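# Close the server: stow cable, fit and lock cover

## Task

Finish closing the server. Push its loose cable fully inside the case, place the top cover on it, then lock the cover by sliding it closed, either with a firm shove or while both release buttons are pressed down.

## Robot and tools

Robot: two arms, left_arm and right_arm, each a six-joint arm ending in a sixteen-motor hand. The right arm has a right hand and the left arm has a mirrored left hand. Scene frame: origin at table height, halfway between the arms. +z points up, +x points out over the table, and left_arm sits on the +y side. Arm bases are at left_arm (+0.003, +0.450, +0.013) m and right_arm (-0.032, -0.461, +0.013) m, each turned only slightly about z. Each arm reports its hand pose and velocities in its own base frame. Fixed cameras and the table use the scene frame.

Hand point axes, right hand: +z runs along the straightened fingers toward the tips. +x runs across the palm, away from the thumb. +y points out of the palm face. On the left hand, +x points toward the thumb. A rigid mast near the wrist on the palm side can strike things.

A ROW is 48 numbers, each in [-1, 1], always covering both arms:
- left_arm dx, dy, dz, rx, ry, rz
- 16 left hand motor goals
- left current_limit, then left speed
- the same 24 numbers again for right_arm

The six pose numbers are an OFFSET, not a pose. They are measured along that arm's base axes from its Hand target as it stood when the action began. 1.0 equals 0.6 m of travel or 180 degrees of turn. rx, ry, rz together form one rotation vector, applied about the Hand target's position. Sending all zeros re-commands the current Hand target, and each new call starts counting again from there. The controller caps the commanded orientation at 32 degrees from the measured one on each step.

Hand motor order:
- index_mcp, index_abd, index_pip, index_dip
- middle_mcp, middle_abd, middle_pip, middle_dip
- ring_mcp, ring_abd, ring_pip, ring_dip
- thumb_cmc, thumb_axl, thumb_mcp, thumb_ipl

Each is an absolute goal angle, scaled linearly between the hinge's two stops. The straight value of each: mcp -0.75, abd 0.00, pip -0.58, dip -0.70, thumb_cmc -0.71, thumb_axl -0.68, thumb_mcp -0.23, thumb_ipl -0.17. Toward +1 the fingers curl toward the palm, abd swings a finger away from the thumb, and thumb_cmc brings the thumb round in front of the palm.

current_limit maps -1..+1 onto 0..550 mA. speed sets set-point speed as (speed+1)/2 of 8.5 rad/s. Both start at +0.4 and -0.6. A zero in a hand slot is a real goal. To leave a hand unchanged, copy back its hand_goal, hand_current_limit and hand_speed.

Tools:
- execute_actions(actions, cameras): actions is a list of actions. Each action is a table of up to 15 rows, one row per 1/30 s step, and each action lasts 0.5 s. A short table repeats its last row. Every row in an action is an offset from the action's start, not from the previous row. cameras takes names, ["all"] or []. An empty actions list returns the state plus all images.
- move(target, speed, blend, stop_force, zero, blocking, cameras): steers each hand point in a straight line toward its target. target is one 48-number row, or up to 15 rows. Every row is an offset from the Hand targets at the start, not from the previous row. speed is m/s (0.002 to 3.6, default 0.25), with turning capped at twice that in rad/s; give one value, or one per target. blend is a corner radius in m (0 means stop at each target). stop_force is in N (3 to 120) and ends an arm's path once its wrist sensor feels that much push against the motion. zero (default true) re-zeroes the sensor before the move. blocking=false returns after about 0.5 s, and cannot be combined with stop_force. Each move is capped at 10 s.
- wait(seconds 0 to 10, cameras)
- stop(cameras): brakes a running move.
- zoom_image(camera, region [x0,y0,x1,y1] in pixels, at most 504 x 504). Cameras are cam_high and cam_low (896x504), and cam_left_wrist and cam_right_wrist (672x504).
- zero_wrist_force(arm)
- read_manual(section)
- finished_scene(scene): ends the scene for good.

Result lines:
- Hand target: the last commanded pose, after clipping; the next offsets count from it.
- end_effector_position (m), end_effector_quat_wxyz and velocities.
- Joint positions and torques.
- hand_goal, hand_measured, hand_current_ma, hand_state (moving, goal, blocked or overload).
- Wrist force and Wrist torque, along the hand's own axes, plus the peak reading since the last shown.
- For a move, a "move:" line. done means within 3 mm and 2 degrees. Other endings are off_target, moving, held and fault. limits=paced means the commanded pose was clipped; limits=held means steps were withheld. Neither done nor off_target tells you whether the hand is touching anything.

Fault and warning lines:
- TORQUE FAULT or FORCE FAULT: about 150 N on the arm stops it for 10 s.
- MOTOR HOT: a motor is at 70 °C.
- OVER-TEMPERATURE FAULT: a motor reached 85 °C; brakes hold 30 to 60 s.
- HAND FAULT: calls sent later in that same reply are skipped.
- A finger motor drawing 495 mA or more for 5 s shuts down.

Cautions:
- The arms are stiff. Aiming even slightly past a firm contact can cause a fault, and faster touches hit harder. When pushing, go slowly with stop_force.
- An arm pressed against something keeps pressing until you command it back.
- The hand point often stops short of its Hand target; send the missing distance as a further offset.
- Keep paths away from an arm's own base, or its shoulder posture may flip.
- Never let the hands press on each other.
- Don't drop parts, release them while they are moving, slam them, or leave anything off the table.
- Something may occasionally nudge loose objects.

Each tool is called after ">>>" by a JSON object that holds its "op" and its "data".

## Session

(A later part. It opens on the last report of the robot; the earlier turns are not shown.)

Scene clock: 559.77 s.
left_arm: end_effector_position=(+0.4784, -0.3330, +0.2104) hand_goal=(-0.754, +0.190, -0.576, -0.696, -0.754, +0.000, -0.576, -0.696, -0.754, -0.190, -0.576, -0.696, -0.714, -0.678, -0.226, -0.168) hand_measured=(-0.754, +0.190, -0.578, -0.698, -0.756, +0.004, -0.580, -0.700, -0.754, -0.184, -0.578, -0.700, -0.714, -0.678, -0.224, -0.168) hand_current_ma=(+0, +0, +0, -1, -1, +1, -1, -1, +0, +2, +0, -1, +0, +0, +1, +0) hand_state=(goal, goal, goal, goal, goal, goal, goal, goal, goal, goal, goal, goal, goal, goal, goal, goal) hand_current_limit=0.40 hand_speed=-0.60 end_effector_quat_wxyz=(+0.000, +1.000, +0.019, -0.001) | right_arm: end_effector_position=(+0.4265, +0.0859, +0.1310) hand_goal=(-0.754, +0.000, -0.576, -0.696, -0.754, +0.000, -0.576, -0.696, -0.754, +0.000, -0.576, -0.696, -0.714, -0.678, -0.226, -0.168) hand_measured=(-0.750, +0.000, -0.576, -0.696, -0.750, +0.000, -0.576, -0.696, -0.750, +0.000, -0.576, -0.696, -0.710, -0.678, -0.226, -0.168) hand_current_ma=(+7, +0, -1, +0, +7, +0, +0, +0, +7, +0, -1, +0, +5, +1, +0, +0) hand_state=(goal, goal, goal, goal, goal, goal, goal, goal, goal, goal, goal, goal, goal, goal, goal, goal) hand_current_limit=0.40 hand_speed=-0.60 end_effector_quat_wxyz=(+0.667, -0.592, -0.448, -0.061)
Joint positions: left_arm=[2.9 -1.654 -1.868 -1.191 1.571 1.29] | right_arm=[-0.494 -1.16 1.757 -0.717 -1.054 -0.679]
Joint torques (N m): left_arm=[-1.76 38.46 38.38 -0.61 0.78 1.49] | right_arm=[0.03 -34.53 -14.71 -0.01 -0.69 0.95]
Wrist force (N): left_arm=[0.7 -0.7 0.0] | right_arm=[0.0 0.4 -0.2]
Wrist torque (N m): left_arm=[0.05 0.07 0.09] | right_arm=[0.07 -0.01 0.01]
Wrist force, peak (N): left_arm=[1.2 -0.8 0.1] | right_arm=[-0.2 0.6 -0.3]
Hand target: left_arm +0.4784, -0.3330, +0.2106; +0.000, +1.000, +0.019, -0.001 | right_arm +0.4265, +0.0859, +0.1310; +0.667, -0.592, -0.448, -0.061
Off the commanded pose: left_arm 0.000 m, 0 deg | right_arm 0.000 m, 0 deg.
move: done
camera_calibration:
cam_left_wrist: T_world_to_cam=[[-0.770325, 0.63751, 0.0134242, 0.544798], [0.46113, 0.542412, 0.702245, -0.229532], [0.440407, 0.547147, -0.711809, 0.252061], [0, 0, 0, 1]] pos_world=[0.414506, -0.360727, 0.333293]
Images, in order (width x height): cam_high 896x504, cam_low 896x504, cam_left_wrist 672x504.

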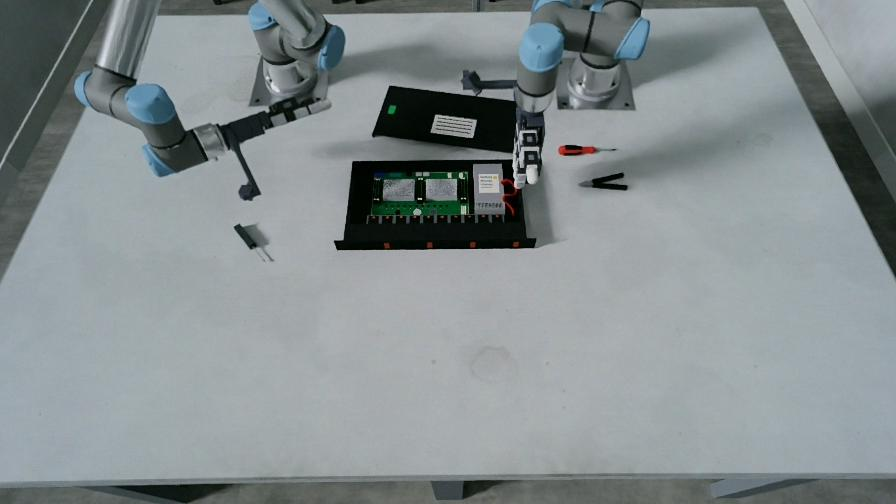

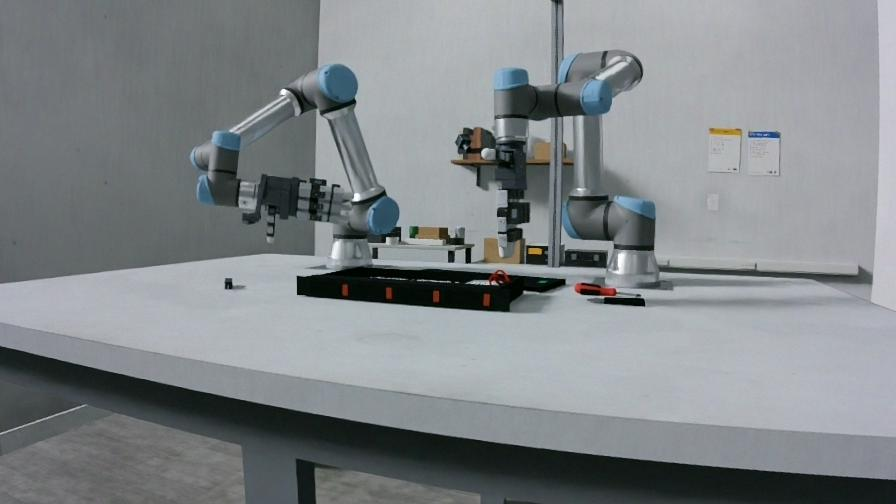

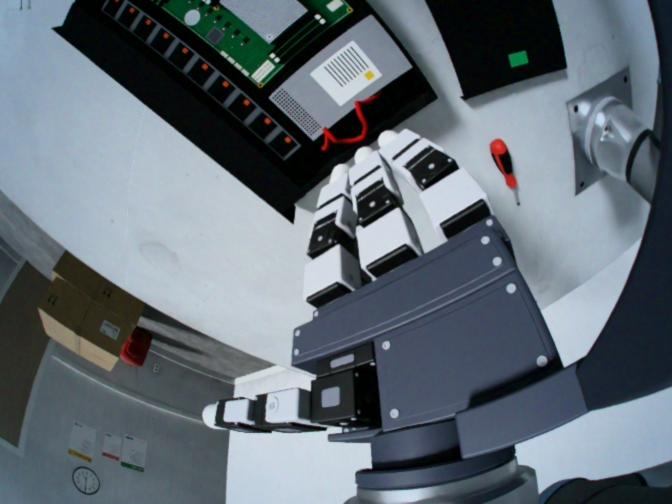

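>>> {"op": "move", "data": {"target": [[0.0,0.0,-0.118,0,0,0,-0.754,0.19,-0.576,-0.696,-0.754,0,-0.576,-0.696,-0.754,-0.19,-0.576,-0.696,-0.714,-0.678,-0.226,-0.168,0.4,-0.6,0,0,0,0,0,0,-0.754,0,-0.576,-0.696,-0.754,0,-0.576,-0.696,-0.754,0,-0.576,-0.696,-0.714,-0.678,-0.226,-0.168,0.4,-0.6]], "speed": 0.05, "stop_force": 12, "cameras": ["cam_high","cam_low","cam_left_wrist"]}}

>>> {"op": "zoom_image", "data": {"camera": "cam_left_wrist", "region": [230, 30, 450, 200]}}

>>> {"op": "zoom_image", "data": {"camera": "cam_low", "region": [440, 200, 620, 320]}}

>>> {"op": "zoom_image", "data": {"camera": "cam_high", "region": [470, 130, 600, 260]}}

Scene clock: 579.67 s.
left_arm: end_effector_position=(+0.4784, -0.3330, +0.1398) hand_goal=(-0.754, +0.190, -0.576, -0.696, -0.754, +0.000, -0.576, -0.696, -0.754, -0.190, -0.576, -0.696, -0.714, -0.678, -0.226, -0.168) hand_measured=(-0.742, +0.178, -0.570, -0.694, -0.740, -0.010, -0.570, -0.694, -0.742, -0.190, -0.570, -0.694, -0.714, -0.678, -0.224, -0.168) hand_current_ma=(+9, -5, +2, +0, +11, -4, +3, +0, +9, +0, +2, +0, +0, +0, +1, +0) hand_state=(goal, goal, goal, goal, goal, goal, goal, goal, goal, goal, goal, goal, goal, goal, goal, goal) hand_current_limit=0.40 hand_speed=-0.60 end_effector_quat_wxyz=(+0.000, +1.000, +0.019, -0.001) | right_arm: end_effector_position=(+0.4265, +0.0859, +0.1310) hand_goal=(-0.754, +0.000, -0.576, -0.696, -0.754, +0.000, -0.576, -0.696, -0.754, +0.000, -0.576, -0.696, -0.714, -0.678, -0.226, -0.168) hand_measured=(-0.750, +0.000, -0.576, -0.696, -0.750, +0.000, -0.576, -0.696, -0.750, +0.000, -0.576, -0.696, -0.710, -0.678, -0.226, -0.168) hand_current_ma=(+7, +0, -1, +0, +7, +0, +0, +0, +7, +0, -1, +0, +5, +1, +0, +0) hand_state=(goal, goal, goal, goal, goal, goal, goal, goal, goal, goal, goal, goal, goal, goal, goal, goal) hand_current_limit=0.40 hand_speed=-0.60 end_effector_quat_wxyz=(+0.667, -0.592, -0.448, -0.061)
Joint positions: left_arm=[2.9 -1.735 -1.978 -1 1.571 1.29] | right_arm=[-0.494 -1.16 1.757 -0.717 -1.054 -0.679]
Joint torques (N m): left_arm=[3.06 15.97 6.52 5.12 -0.6 -2.01] | right_arm=[0.21 -34.88 -13.93 -0.03 -0.85 1.06]
Wrist force (N): left_arm=[1.0 1.2 -1.6] | right_arm=[-0.1 0.5 0.0]
Wrist torque (N m): left_arm=[0.02 0.08 0.10] | right_arm=[0.06 0.01 0.01]
Wrist force, peak (N): left_arm=[3.2 -0.3 -4.5] | right_arm=[0.1 0.7 -0.1]
Hand target: left_arm +0.4784, -0.3330, +0.1398; +0.000, +1.000, +0.019, -0.001 | right_arm +0.4265, +0.0859, +0.1310; +0.667, -0.592, -0.448, -0.061
Off the commanded pose: left_arm 0.000 m, 0 deg | right_arm 0.000 m, 0 deg.
move: done
camera_calibration:
cam_left_wrist: T_world_to_cam=[[-0.770262, 0.637586, 0.0134345, 0.545744], [0.461214, 0.542393, 0.702204, -0.179985], [0.440429, 0.547078, -0.711849, 0.201783], [0, 0, 0, 1]] pos_world=[0.414506, -0.360727, 0.262693]
Images, in order (width x height): cam_high 896x504, cam_low 896x504, cam_left_wrist 672x504.

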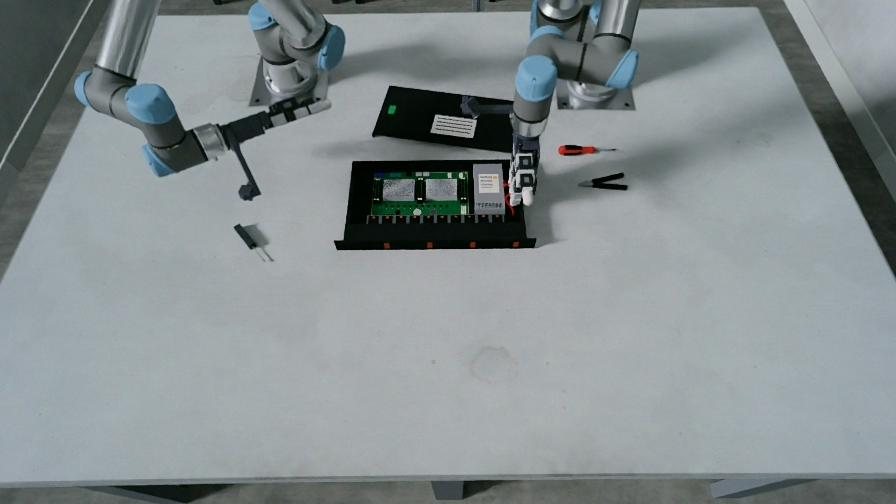

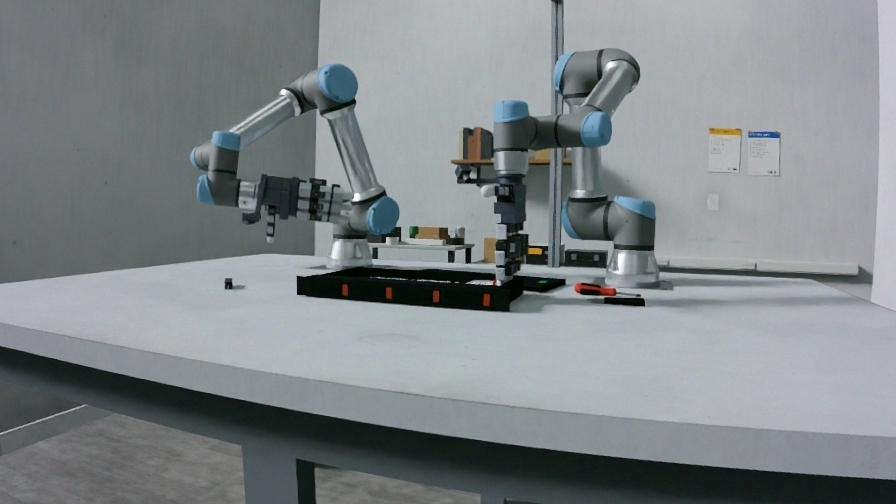

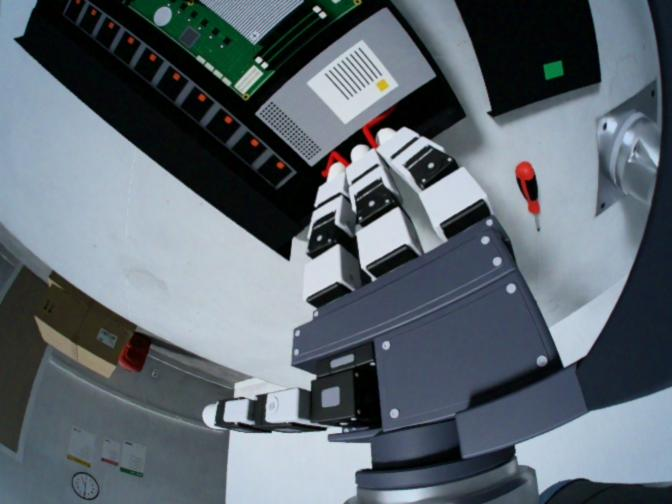

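Scaled by 2.291 from the camera's 672x504 image, which has a finer 960x720 frame.

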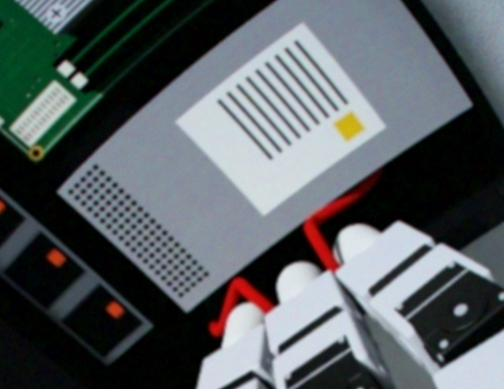

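Scaled by 2.800 from the camera's 896x504 image, which has a finer 1280x720 frame.

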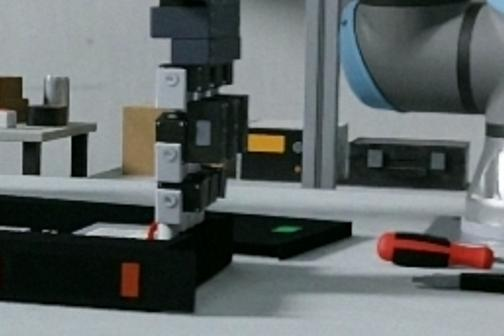

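Scaled by 3.877 from the camera's 896x504 image, which has a finer 1280x720 frame.

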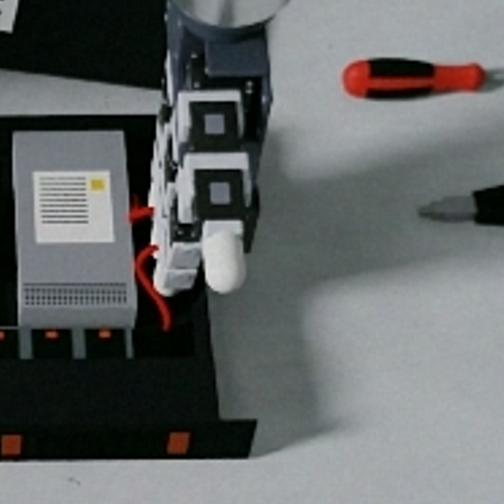

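>>> {"op": "move", "data": {"target": [[0.0,0.0,-0.03,0,0,0,-0.754,0.19,-0.576,-0.696,-0.754,0,-0.576,-0.696,-0.754,-0.19,-0.576,-0.696,-0.714,-0.678,-0.226,-0.168,0.4,-0.6,0,0,0,0,0,0,-0.754,0,-0.576,-0.696,-0.754,0,-0.576,-0.696,-0.754,0,-0.576,-0.696,-0.714,-0.678,-0.226,-0.168,0.4,-0.6]], "speed": 0.04, "stop_force": 12, "cameras": ["cam_high","cam_low","cam_left_wrist"]}}

>>> {"op": "zoom_image", "data": {"camera": "cam_left_wrist", "region": [230, 30, 450, 200]}}

>>> {"op": "move", "data": {"target": [[0.0,0.0,0.2,0,0,0,-0.754,0.19,-0.576,-0.696,-0.754,0,-0.576,-0.696,-0.754,-0.19,-0.576,-0.696,-0.714,-0.678,-0.226,-0.168,0.4,-0.6,0,0,0,0,0,0,-0.754,0,-0.576,-0.696,-0.754,0,-0.576,-0.696,-0.754,0,-0.576,-0.696,-0.714,-0.678,-0.226,-0.168,0.4,-0.6]], "speed": 0.08, "cameras": ["cam_high","cam_low","cam_left_wrist"]}}

>>> {"op": "zoom_image", "data": {"camera": "cam_left_wrist", "region": [230, 30, 450, 200]}}

>>> {"op": "zoom_image", "data": {"camera": "cam_low", "region": [440, 200, 620, 320]}}

>>> {"op": "zoom_image", "data": {"camera": "cam_high", "region": [470, 130, 600, 260]}}

Scene clock: 600.60 s.
left_arm: end_effector_position=(+0.4783, -0.3330, +0.1312) hand_goal=(-0.754, +0.190, -0.576, -0.696, -0.754, +0.000, -0.576, -0.696, -0.754, -0.190, -0.576, -0.696, -0.714, -0.678, -0.226, -0.168) hand_measured=(-0.738, +0.184, -0.578, -0.714, -0.744, -0.006, -0.572, -0.696, -0.746, -0.188, -0.572, -0.694, -0.714, -0.678, -0.224, -0.168) hand_current_ma=(+14, -2, +0, -14, +6, -2, +2, +0, +5, +1, +1, +0, +0, +0, +1, +0) hand_state=(goal, goal, goal, goal, goal, goal, goal, goal, goal, goal, goal, goal, goal, goal, goal, goal) hand_current_limit=0.40 hand_speed=-0.60 end_effector_quat_wxyz=(+0.000, +1.000, +0.019, -0.001) | right_arm: end_effector_position=(+0.4265, +0.0859, +0.1310) hand_goal=(-0.754, +0.000, -0.576, -0.696, -0.754, +0.000, -0.576, -0.696, -0.754, +0.000, -0.576, -0.696, -0.714, -0.678, -0.226, -0.168) hand_measured=(-0.750, +0.000, -0.576, -0.696, -0.750, +0.000, -0.576, -0.696, -0.750, +0.000, -0.576, -0.696, -0.710, -0.678, -0.226, -0.168) hand_current_ma=(+7, +0, -1, +0, +7, +0, +0, +0, +7, +0, -1, +0, +5, +1, +0, +0) hand_state=(goal, goal, goal, goal, goal, goal, goal, goal, goal, goal, goal, goal, goal, goal, goal, goal) hand_current_limit=0.40 hand_speed=-0.60 end_effector_quat_wxyz=(+0.667, -0.592, -0.448, -0.061)
Joint positions: left_arm=[2.9 -1.747 -1.989 -0.977 1.571 1.29] | right_arm=[-0.494 -1.16 1.757 -0.717 -1.054 -0.679]
Joint torques (N m): left_arm=[-8.57 34.44 26.99 -2.02 0.62 -1.42] | right_arm=[-0.15 -35.21 -13.88 -0.1 -0.86 1.13]
Wrist force (N): left_arm=[3.4 1.8 -9.4] | right_arm=[0.0 0.2 0.3]
Wrist torque (N m): left_arm=[0.64 0.45 0.28] | right_arm=[0.00 -0.01 0.00]
Wrist force, peak (N): left_arm=[-1.3 1.2 -26.3] | right_arm=[-0.1 0.8 0.0]
Hand target: left_arm +0.4783, -0.3330, +0.1312; +0.000, +1.000, +0.019, -0.001 (not the last commanded pose) | right_arm +0.4265, +0.0859, +0.1310; +0.667, -0.592, -0.448, -0.061
Off the commanded pose: left_arm 0.009 m, 0 deg | right_arm 0.000 m, 0 deg.
move: contact (left_arm)
camera_calibration:
cam_left_wrist: T_world_to_cam=[[-0.770287, 0.637552, 0.0135907, 0.545742], [0.461273, 0.542339, 0.702208, -0.173944], [0.440323, 0.547171, -0.711842, 0.195781], [0, 0, 0, 1]] pos_world=[0.414407, -0.360728, 0.254093]
Images, in order (width x height): cam_high 896x504, cam_low 896x504, cam_left_wrist 672x504.

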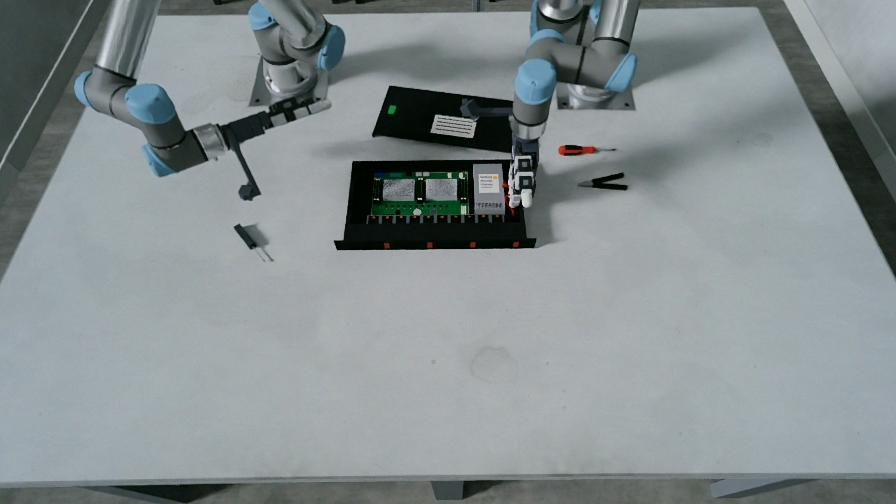

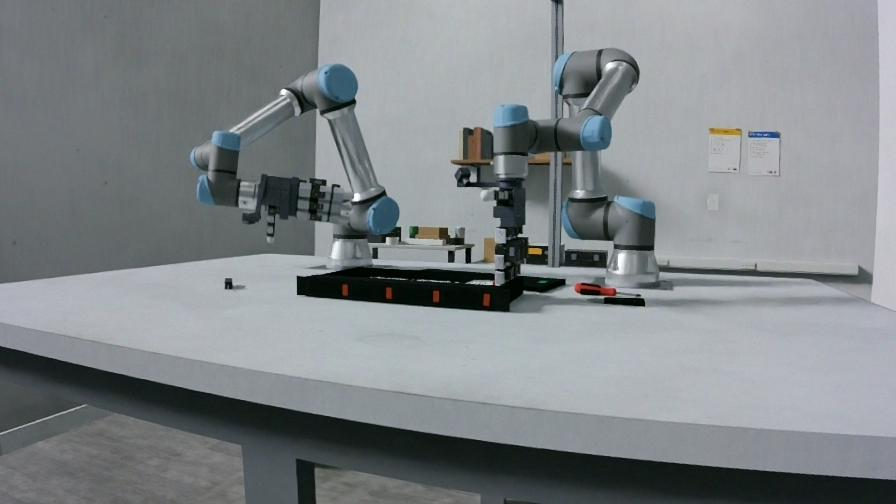

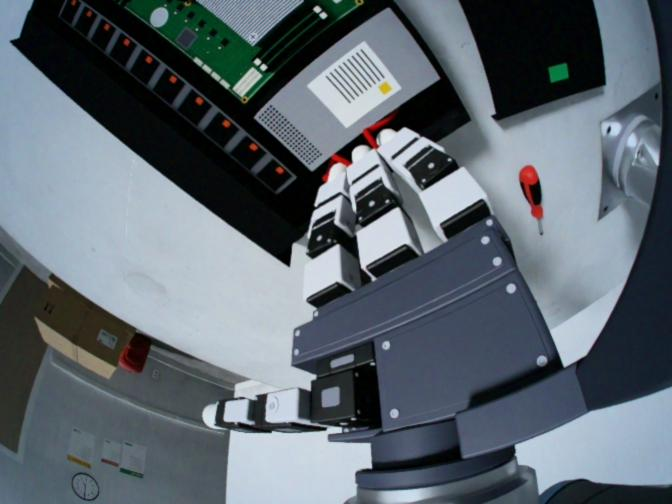

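Scaled by 2.291 from the camera's 672x504 image, which has a finer 960x720 frame.

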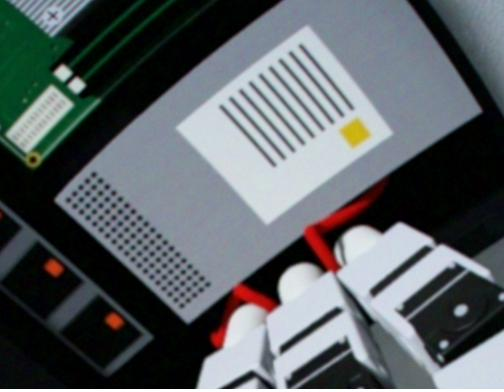

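Scene clock: 602.73 s.
left_arm: end_effector_position=(+0.4783, -0.3330, +0.2510) hand_goal=(-0.754, +0.190, -0.576, -0.696, -0.754, +0.000, -0.576, -0.696, -0.754, -0.190, -0.576, -0.696, -0.714, -0.678, -0.226, -0.168) hand_measured=(-0.750, +0.184, -0.574, -0.698, -0.748, -0.004, -0.572, -0.694, -0.748, -0.188, -0.572, -0.694, -0.714, -0.678, -0.224, -0.168) hand_current_ma=(+2, -2, +0, -1, +3, -1, +1, +0, +2, +1, +1, +0, +0, +0, +1, +0) hand_state=(goal, goal, goal, goal, goal, goal, goal, goal, goal, goal, goal, goal, goal, goal, goal, goal) hand_current_limit=0.40 hand_speed=-0.60 end_effector_quat_wxyz=(+0.000, +1.000, +0.019, -0.001) | right_arm: end_effector_position=(+0.4265, +0.0859, +0.1310) hand_goal=(-0.754, +0.000, -0.576, -0.696, -0.754, +0.000, -0.576, -0.696, -0.754, +0.000, -0.576, -0.696, -0.714, -0.678, -0.226, -0.168) hand_measured=(-0.750, +0.000, -0.576, -0.696, -0.750, +0.000, -0.576, -0.696, -0.750, +0.000, -0.576, -0.696, -0.710, -0.678, -0.226, -0.168) hand_current_ma=(+7, +0, -1, +0, +7, +0, +0, +0, +7, +0, -1, +0, +5, +1, +0, +0) hand_state=(goal, goal, goal, goal, goal, goal, goal, goal, goal, goal, goal, goal, goal, goal, goal, goal) hand_current_limit=0.40 hand_speed=-0.60 end_effector_quat_wxyz=(+0.667, -0.592, -0.448, -0.061)
Joint positions: left_arm=[2.9 -1.622 -1.793 -1.298 1.571 1.29] | right_arm=[-0.494 -1.16 1.757 -0.717 -1.054 -0.679]
Joint torques (N m): left_arm=[9.12 37.97 39.35 -0.41 0.72 2.04] | right_arm=[-0.38 -34.82 -13.9 -0.11 -0.76 1.16]
Wrist force (N): left_arm=[1.0 -0.7 0.0] | right_arm=[-0.1 0.3 0.3]
Wrist torque (N m): left_arm=[0.04 -0.01 0.11] | right_arm=[0.01 -0.01 0.00]
Wrist force, peak (N): left_arm=[3.3 2.3 -9.2] | right_arm=[0.3 0.7 -0.3]
Hand target: left_arm +0.4783, -0.3330, +0.2512; +0.000, +1.000, +0.019, -0.001 | right_arm +0.4265, +0.0859, +0.1310; +0.667, -0.592, -0.448, -0.061
Off the commanded pose: left_arm 0.000 m, 0 deg | right_arm 0.000 m, 0 deg.
move: done
camera_calibration:
cam_left_wrist: T_world_to_cam=[[-0.770252, 0.637595, 0.0135361, 0.544133], [0.461254, 0.542313, 0.702241, -0.258152], [0.440405, 0.547146, -0.711811, 0.281076], [0, 0, 0, 1]] pos_world=[0.414406, -0.360728, 0.373993]
Images, in order (width x height): cam_high 896x504, cam_low 896x504, cam_left_wrist 672x504.

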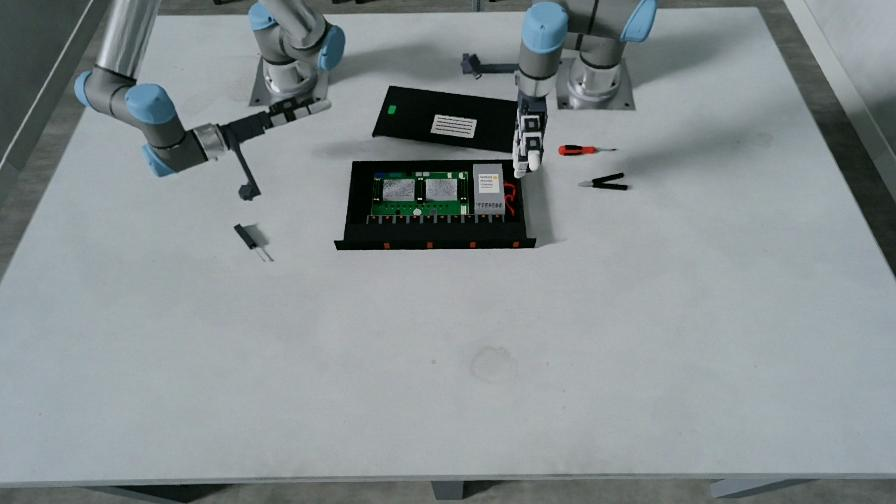

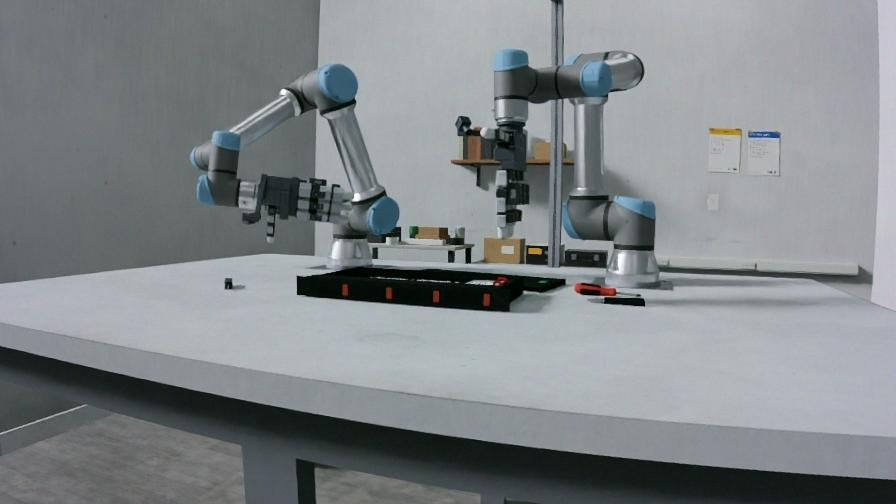

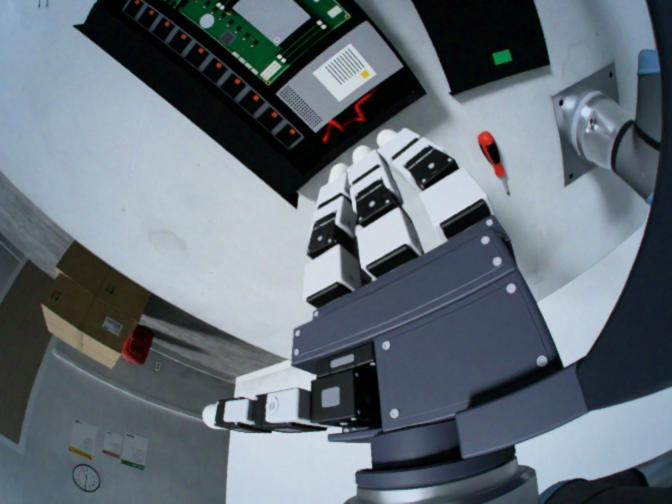

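Scaled by 2.291 from the camera's 672x504 image, which has a finer 960x720 frame.

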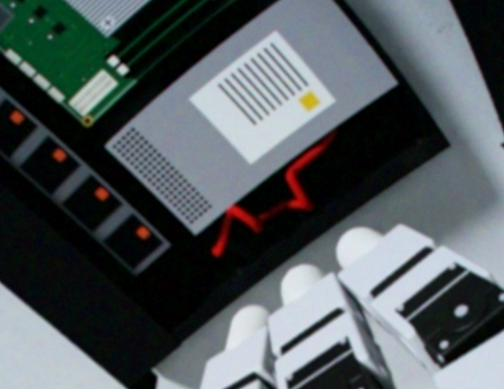

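Scaled by 2.800 from the camera's 896x504 image, which has a finer 1280x720 frame.

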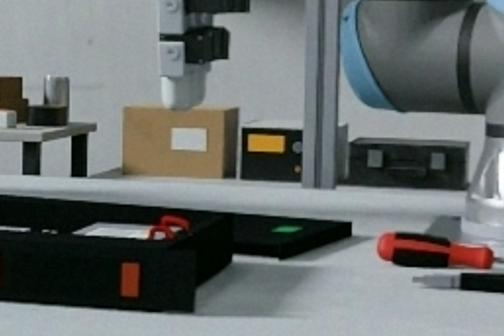

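Scaled by 3.877 from the camera's 896x504 image, which has a finer 1280x720 frame.

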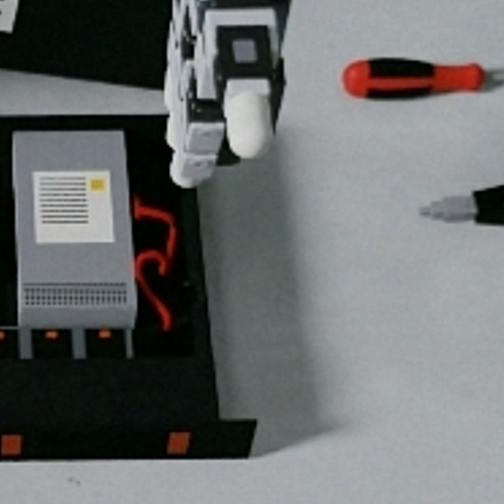

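>>> {"op": "move", "data": {"target": [[-0.0478,-0.015,-0.1,0,0,0,-0.754,0,-0.576,-0.696,-0.754,0,-0.576,-0.696,-0.754,0,-0.576,-0.696,-0.714,-0.678,-0.226,-0.168,0.4,-0.6,0,0,0,0,0,0,-0.754,0,-0.576,-0.696,-0.754,0,-0.576,-0.696,-0.754,0,-0.576,-0.696,-0.714,-0.678,-0.226,-0.168,0.4,-0.6]], "speed": 0.08, "cameras": ["cam_high","cam_low","cam_left_wrist"]}}

>>> {"op": "zoom_image", "data": {"camera": "cam_left_wrist", "region": [230, 30, 450, 200]}}

>>> {"op": "zoom_image", "data": {"camera": "cam_high", "region": [470, 130, 600, 260]}}

Scene clock: 624.70 s.
left_arm: end_effector_position=(+0.4497, -0.3420, +0.1913) hand_goal=(-0.754, +0.000, -0.576, -0.696, -0.754, +0.000, -0.576, -0.696, -0.754, +0.000, -0.576, -0.696, -0.714, -0.678, -0.226, -0.168) hand_measured=(-0.750, +0.004, -0.574, -0.698, -0.748, -0.004, -0.572, -0.694, -0.750, -0.002, -0.572, -0.694, -0.714, -0.678, -0.224, -0.168) hand_current_ma=(+2, +1, +0, -1, +2, -1, +1, +0, +2, -1, +1, +0, +0, +0, +1, +0) hand_state=(goal, goal, goal, goal, goal, goal, goal, goal, goal, goal, goal, goal, goal, goal, goal, goal) hand_current_limit=0.40 hand_speed=-0.60 end_effector_quat_wxyz=(+0.000, +1.000, +0.019, -0.001) | right_arm: end_effector_position=(+0.4265, +0.0859, +0.1310) hand_goal=(-0.754, +0.000, -0.576, -0.696, -0.754, +0.000, -0.576, -0.696, -0.754, +0.000, -0.576, -0.696, -0.714, -0.678, -0.226, -0.168) hand_measured=(-0.750, +0.000, -0.576, -0.696, -0.750, +0.000, -0.576, -0.696, -0.750, +0.000, -0.576, -0.696, -0.710, -0.678, -0.226, -0.168) hand_current_ma=(+7, +0, -1, +0, +7, +0, +0, +0, +7, +0, -1, +0, +5, +1, +0, +0) hand_state=(goal, goal, goal, goal, goal, goal, goal, goal, goal, goal, goal, goal, goal, goal, goal, goal) hand_current_limit=0.40 hand_speed=-0.60 end_effector_quat_wxyz=(+0.667, -0.592, -0.448, -0.061)
Joint positions: left_arm=[2.867 -1.625 -1.953 -1.136 1.571 1.258] | right_arm=[-0.494 -1.16 1.757 -0.717 -1.054 -0.679]
Joint torques (N m): left_arm=[-11.11 13.84 8.4 5.43 -0.48 -2.39] | right_arm=[0.33 -34.8 -13.59 -0.15 -0.96 1.23]
Wrist force (N): left_arm=[0.7 -0.4 0.2] | right_arm=[0.3 0.1 0.0]
Wrist torque (N m): left_arm=[0.07 0.05 0.10] | right_arm=[0.01 -0.03 0.02]
Wrist force, peak (N): left_arm=[1.1 -1.3 -0.2] | right_arm=[-0.1 0.7 -0.2]
Hand target: left_arm +0.4496, -0.3420, +0.1912; +0.000, +1.000, +0.019, -0.001 | right_arm +0.4265, +0.0859, +0.1310; +0.667, -0.592, -0.448, -0.061
Off the commanded pose: left_arm 0.000 m, 0 deg | right_arm 0.000 m, 0 deg.
move: done
camera_calibration:
cam_left_wrist: T_world_to_cam=[[-0.770259, 0.637586, 0.0136343, 0.52862], [0.461321, 0.5423, 0.702206, -0.198106], [0.440323, 0.54717, -0.711843, 0.256081], [0, 0, 0, 1]] pos_world=[0.385807, -0.369728, 0.314193]
Images, in order (width x height): cam_high 896x504, cam_low 896x504, cam_left_wrist 672x504.

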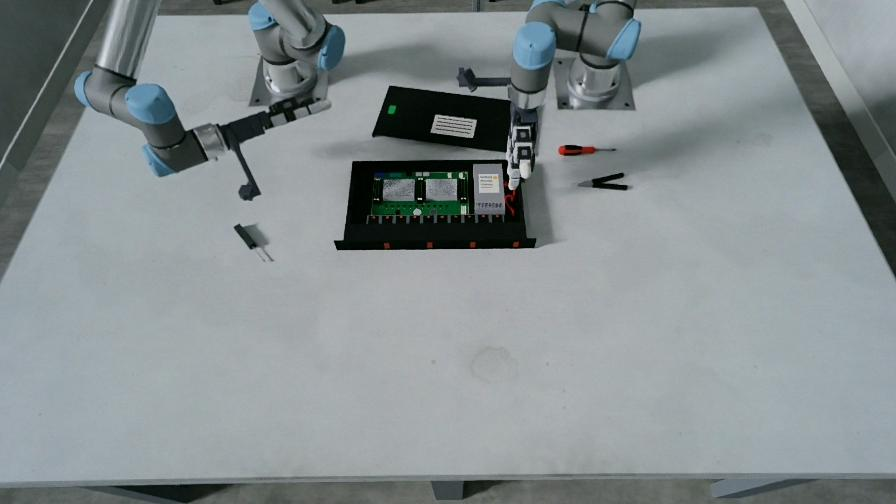

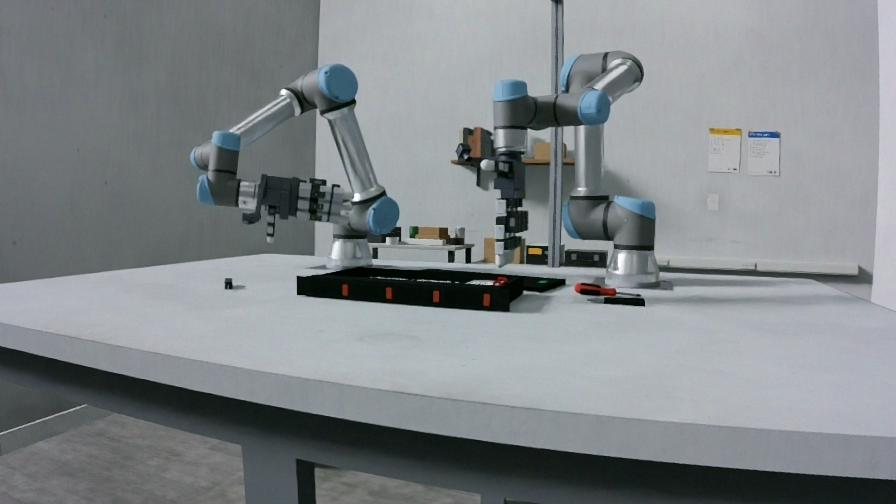

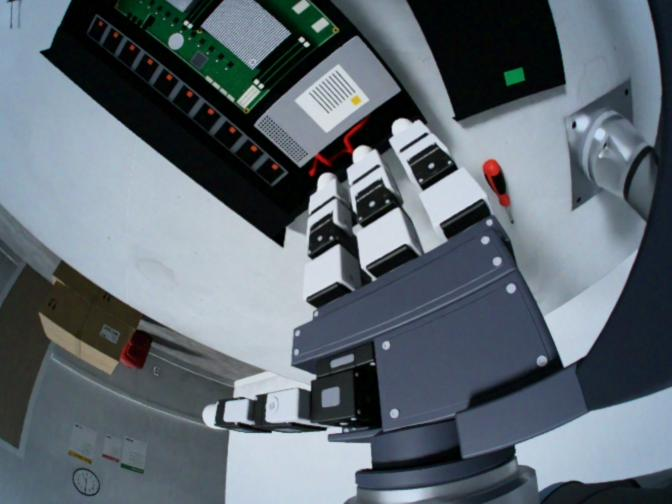

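Scaled by 2.291 from the camera's 672x504 image, which has a finer 960x720 frame.

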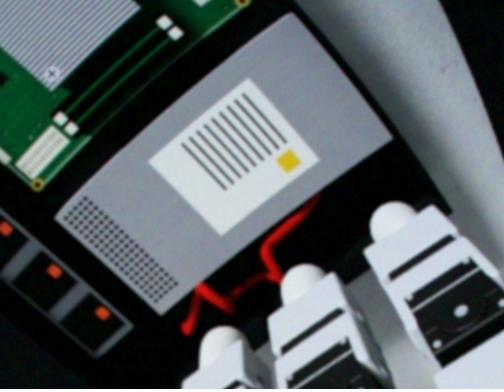

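Scaled by 3.877 from the camera's 896x504 image, which has a finer 1280x720 frame.

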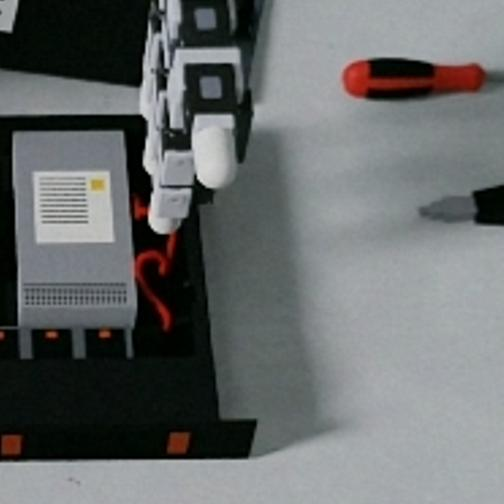

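>>> {"op": "move", "data": {"target": [[0.0,0.0,-0.078,0,0,0,-0.754,0,-0.576,-0.696,-0.754,0,-0.576,-0.696,-0.754,0,-0.576,-0.696,-0.714,-0.678,-0.226,-0.168,0.4,-0.6,0,0,0,0,0,0,-0.754,0,-0.576,-0.696,-0.754,0,-0.576,-0.696,-0.754,0,-0.576,-0.696,-0.714,-0.678,-0.226,-0.168,0.4,-0.6]], "speed": 0.04, "stop_force": 8, "cameras": ["cam_high","cam_low","cam_left_wrist"]}}

>>> {"op": "zoom_image", "data": {"camera": "cam_left_wrist", "region": [230, 30, 450, 200]}}

>>> {"op": "zoom_image", "data": {"camera": "cam_low", "region": [440, 200, 620, 320]}}

>>> {"op": "zoom_image", "data": {"camera": "cam_high", "region": [470, 130, 600, 260]}}

Scene clock: 638.03 s.
left_arm: end_effector_position=(+0.4496, -0.3420, +0.1444) hand_goal=(-0.754, +0.000, -0.576, -0.696, -0.754, +0.000, -0.576, -0.696, -0.754, +0.000, -0.576, -0.696, -0.714, -0.678, -0.226, -0.168) hand_measured=(-0.758, +0.004, -0.578, -0.698, -0.748, -0.004, -0.572, -0.694, -0.750, -0.002, -0.572, -0.694, -0.714, -0.678, -0.224, -0.168) hand_current_ma=(-2, +1, +0, -1, +2, -1, +1, +0, +2, -1, +1, +0, +0, +0, +1, +0) hand_state=(goal, goal, goal, goal, goal, goal, goal, goal, goal, goal, goal, goal, goal, goal, goal, goal) hand_current_limit=0.40 hand_speed=-0.60 end_effector_quat_wxyz=(+0.000, +1.000, +0.019, -0.001) | right_arm: end_effector_position=(+0.4265, +0.0859, +0.1310) hand_goal=(-0.754, +0.000, -0.576, -0.696, -0.754, +0.000, -0.576, -0.696, -0.754, +0.000, -0.576, -0.696, -0.714, -0.678, -0.226, -0.168) hand_measured=(-0.750, +0.000, -0.576, -0.696, -0.750, +0.000, -0.576, -0.696, -0.750, +0.000, -0.576, -0.696, -0.710, -0.678, -0.226, -0.168) hand_current_ma=(+7, +0, -1, +0, +7, +0, +0, +0, +7, +0, -1, +0, +5, +1, +0, +0) hand_state=(goal, goal, goal, goal, goal, goal, goal, goal, goal, goal, goal, goal, goal, goal, goal, goal) hand_current_limit=0.40 hand_speed=-0.60 end_effector_quat_wxyz=(+0.667, -0.592, -0.448, -0.061)
Joint positions: left_arm=[2.867 -1.683 -2.026 -1.005 1.571 1.257] | right_arm=[-0.494 -1.16 1.757 -0.717 -1.054 -0.679]
Joint torques (N m): left_arm=[-3.29 15.02 7.33 5.53 -0.51 0.07] | right_arm=[-0.01 -35.19 -13.25 -0.16 -0.92 1.27]
Wrist force (N): left_arm=[0.5 -1.3 -0.3] | right_arm=[-0.1 -0.1 0.0]
Wrist torque (N m): left_arm=[0.03 0.07 0.09] | right_arm=[-0.01 0.00 -0.01]
Wrist force, peak (N): left_arm=[0.9 -1.3 -0.8] | right_arm=[-0.2 0.7 0.4]
Hand target: left_arm +0.4496, -0.3420, +0.1444; +0.000, +1.000, +0.019, -0.001 | right_arm +0.4265, +0.0859, +0.1310; +0.667, -0.592, -0.448, -0.061
Off the commanded pose: left_arm 0.000 m, 0 deg | right_arm 0.000 m, 0 deg.
move: done
camera_calibration:
cam_left_wrist: T_world_to_cam=[[-0.770287, 0.637552, 0.0135907, 0.52927], [0.461273, 0.542339, 0.702208, -0.16514], [0.440323, 0.547171, -0.711842, 0.222695], [0, 0, 0, 1]] pos_world=[0.385807, -0.369728, 0.267293]
Images, in order (width x height): cam_high 896x504, cam_low 896x504, cam_left_wrist 672x504.

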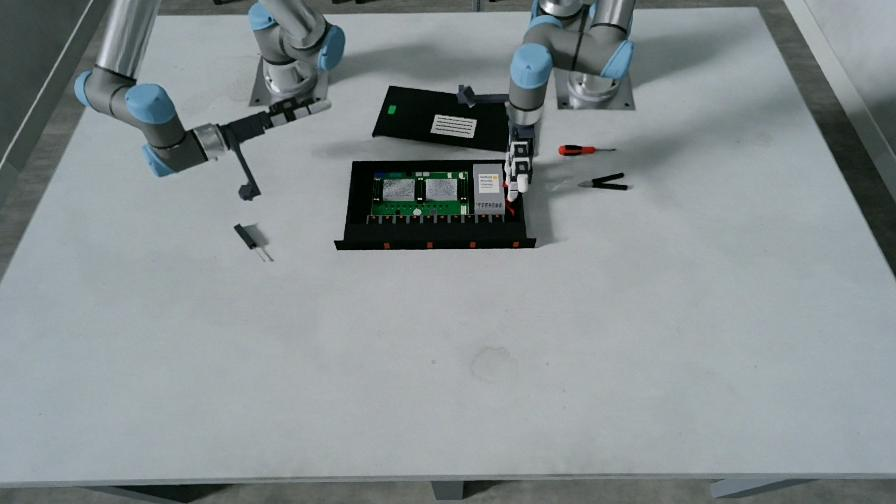

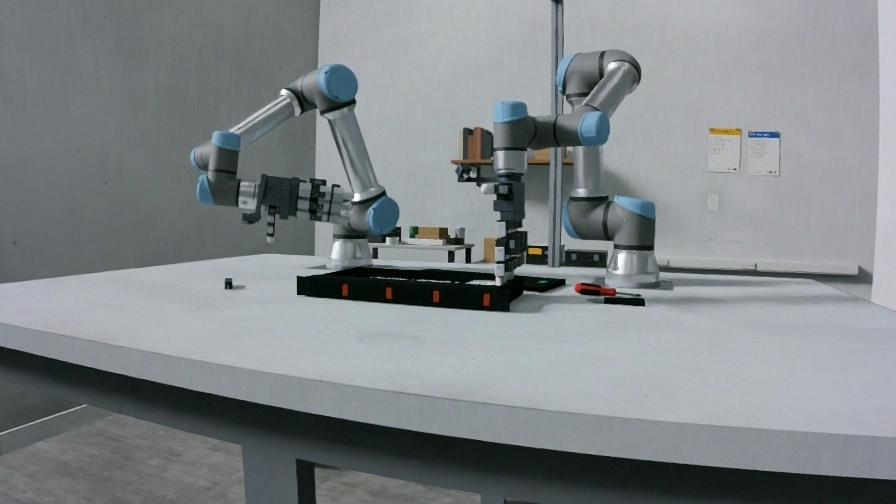

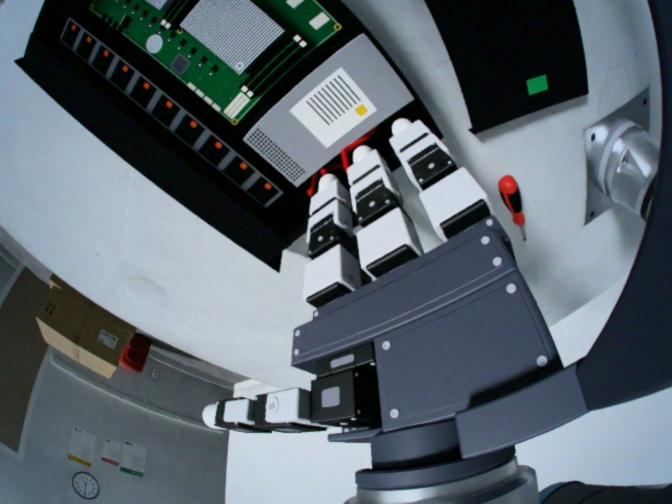

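Scaled by 2.291 from the camera's 672x504 image, which has a finer 960x720 frame.

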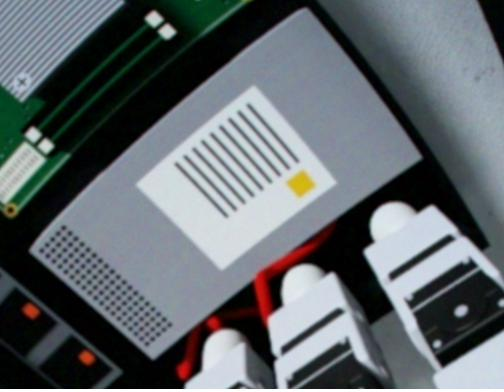

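Scaled by 2.800 from the camera's 896x504 image, which has a finer 1280x720 frame.

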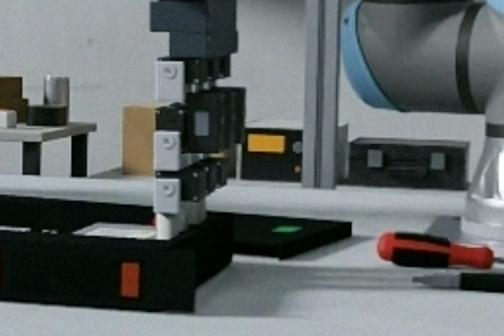

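Scaled by 3.877 from the camera's 896x504 image, which has a finer 1280x720 frame.

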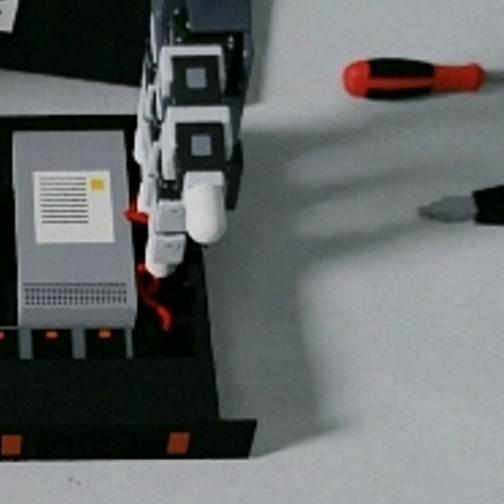

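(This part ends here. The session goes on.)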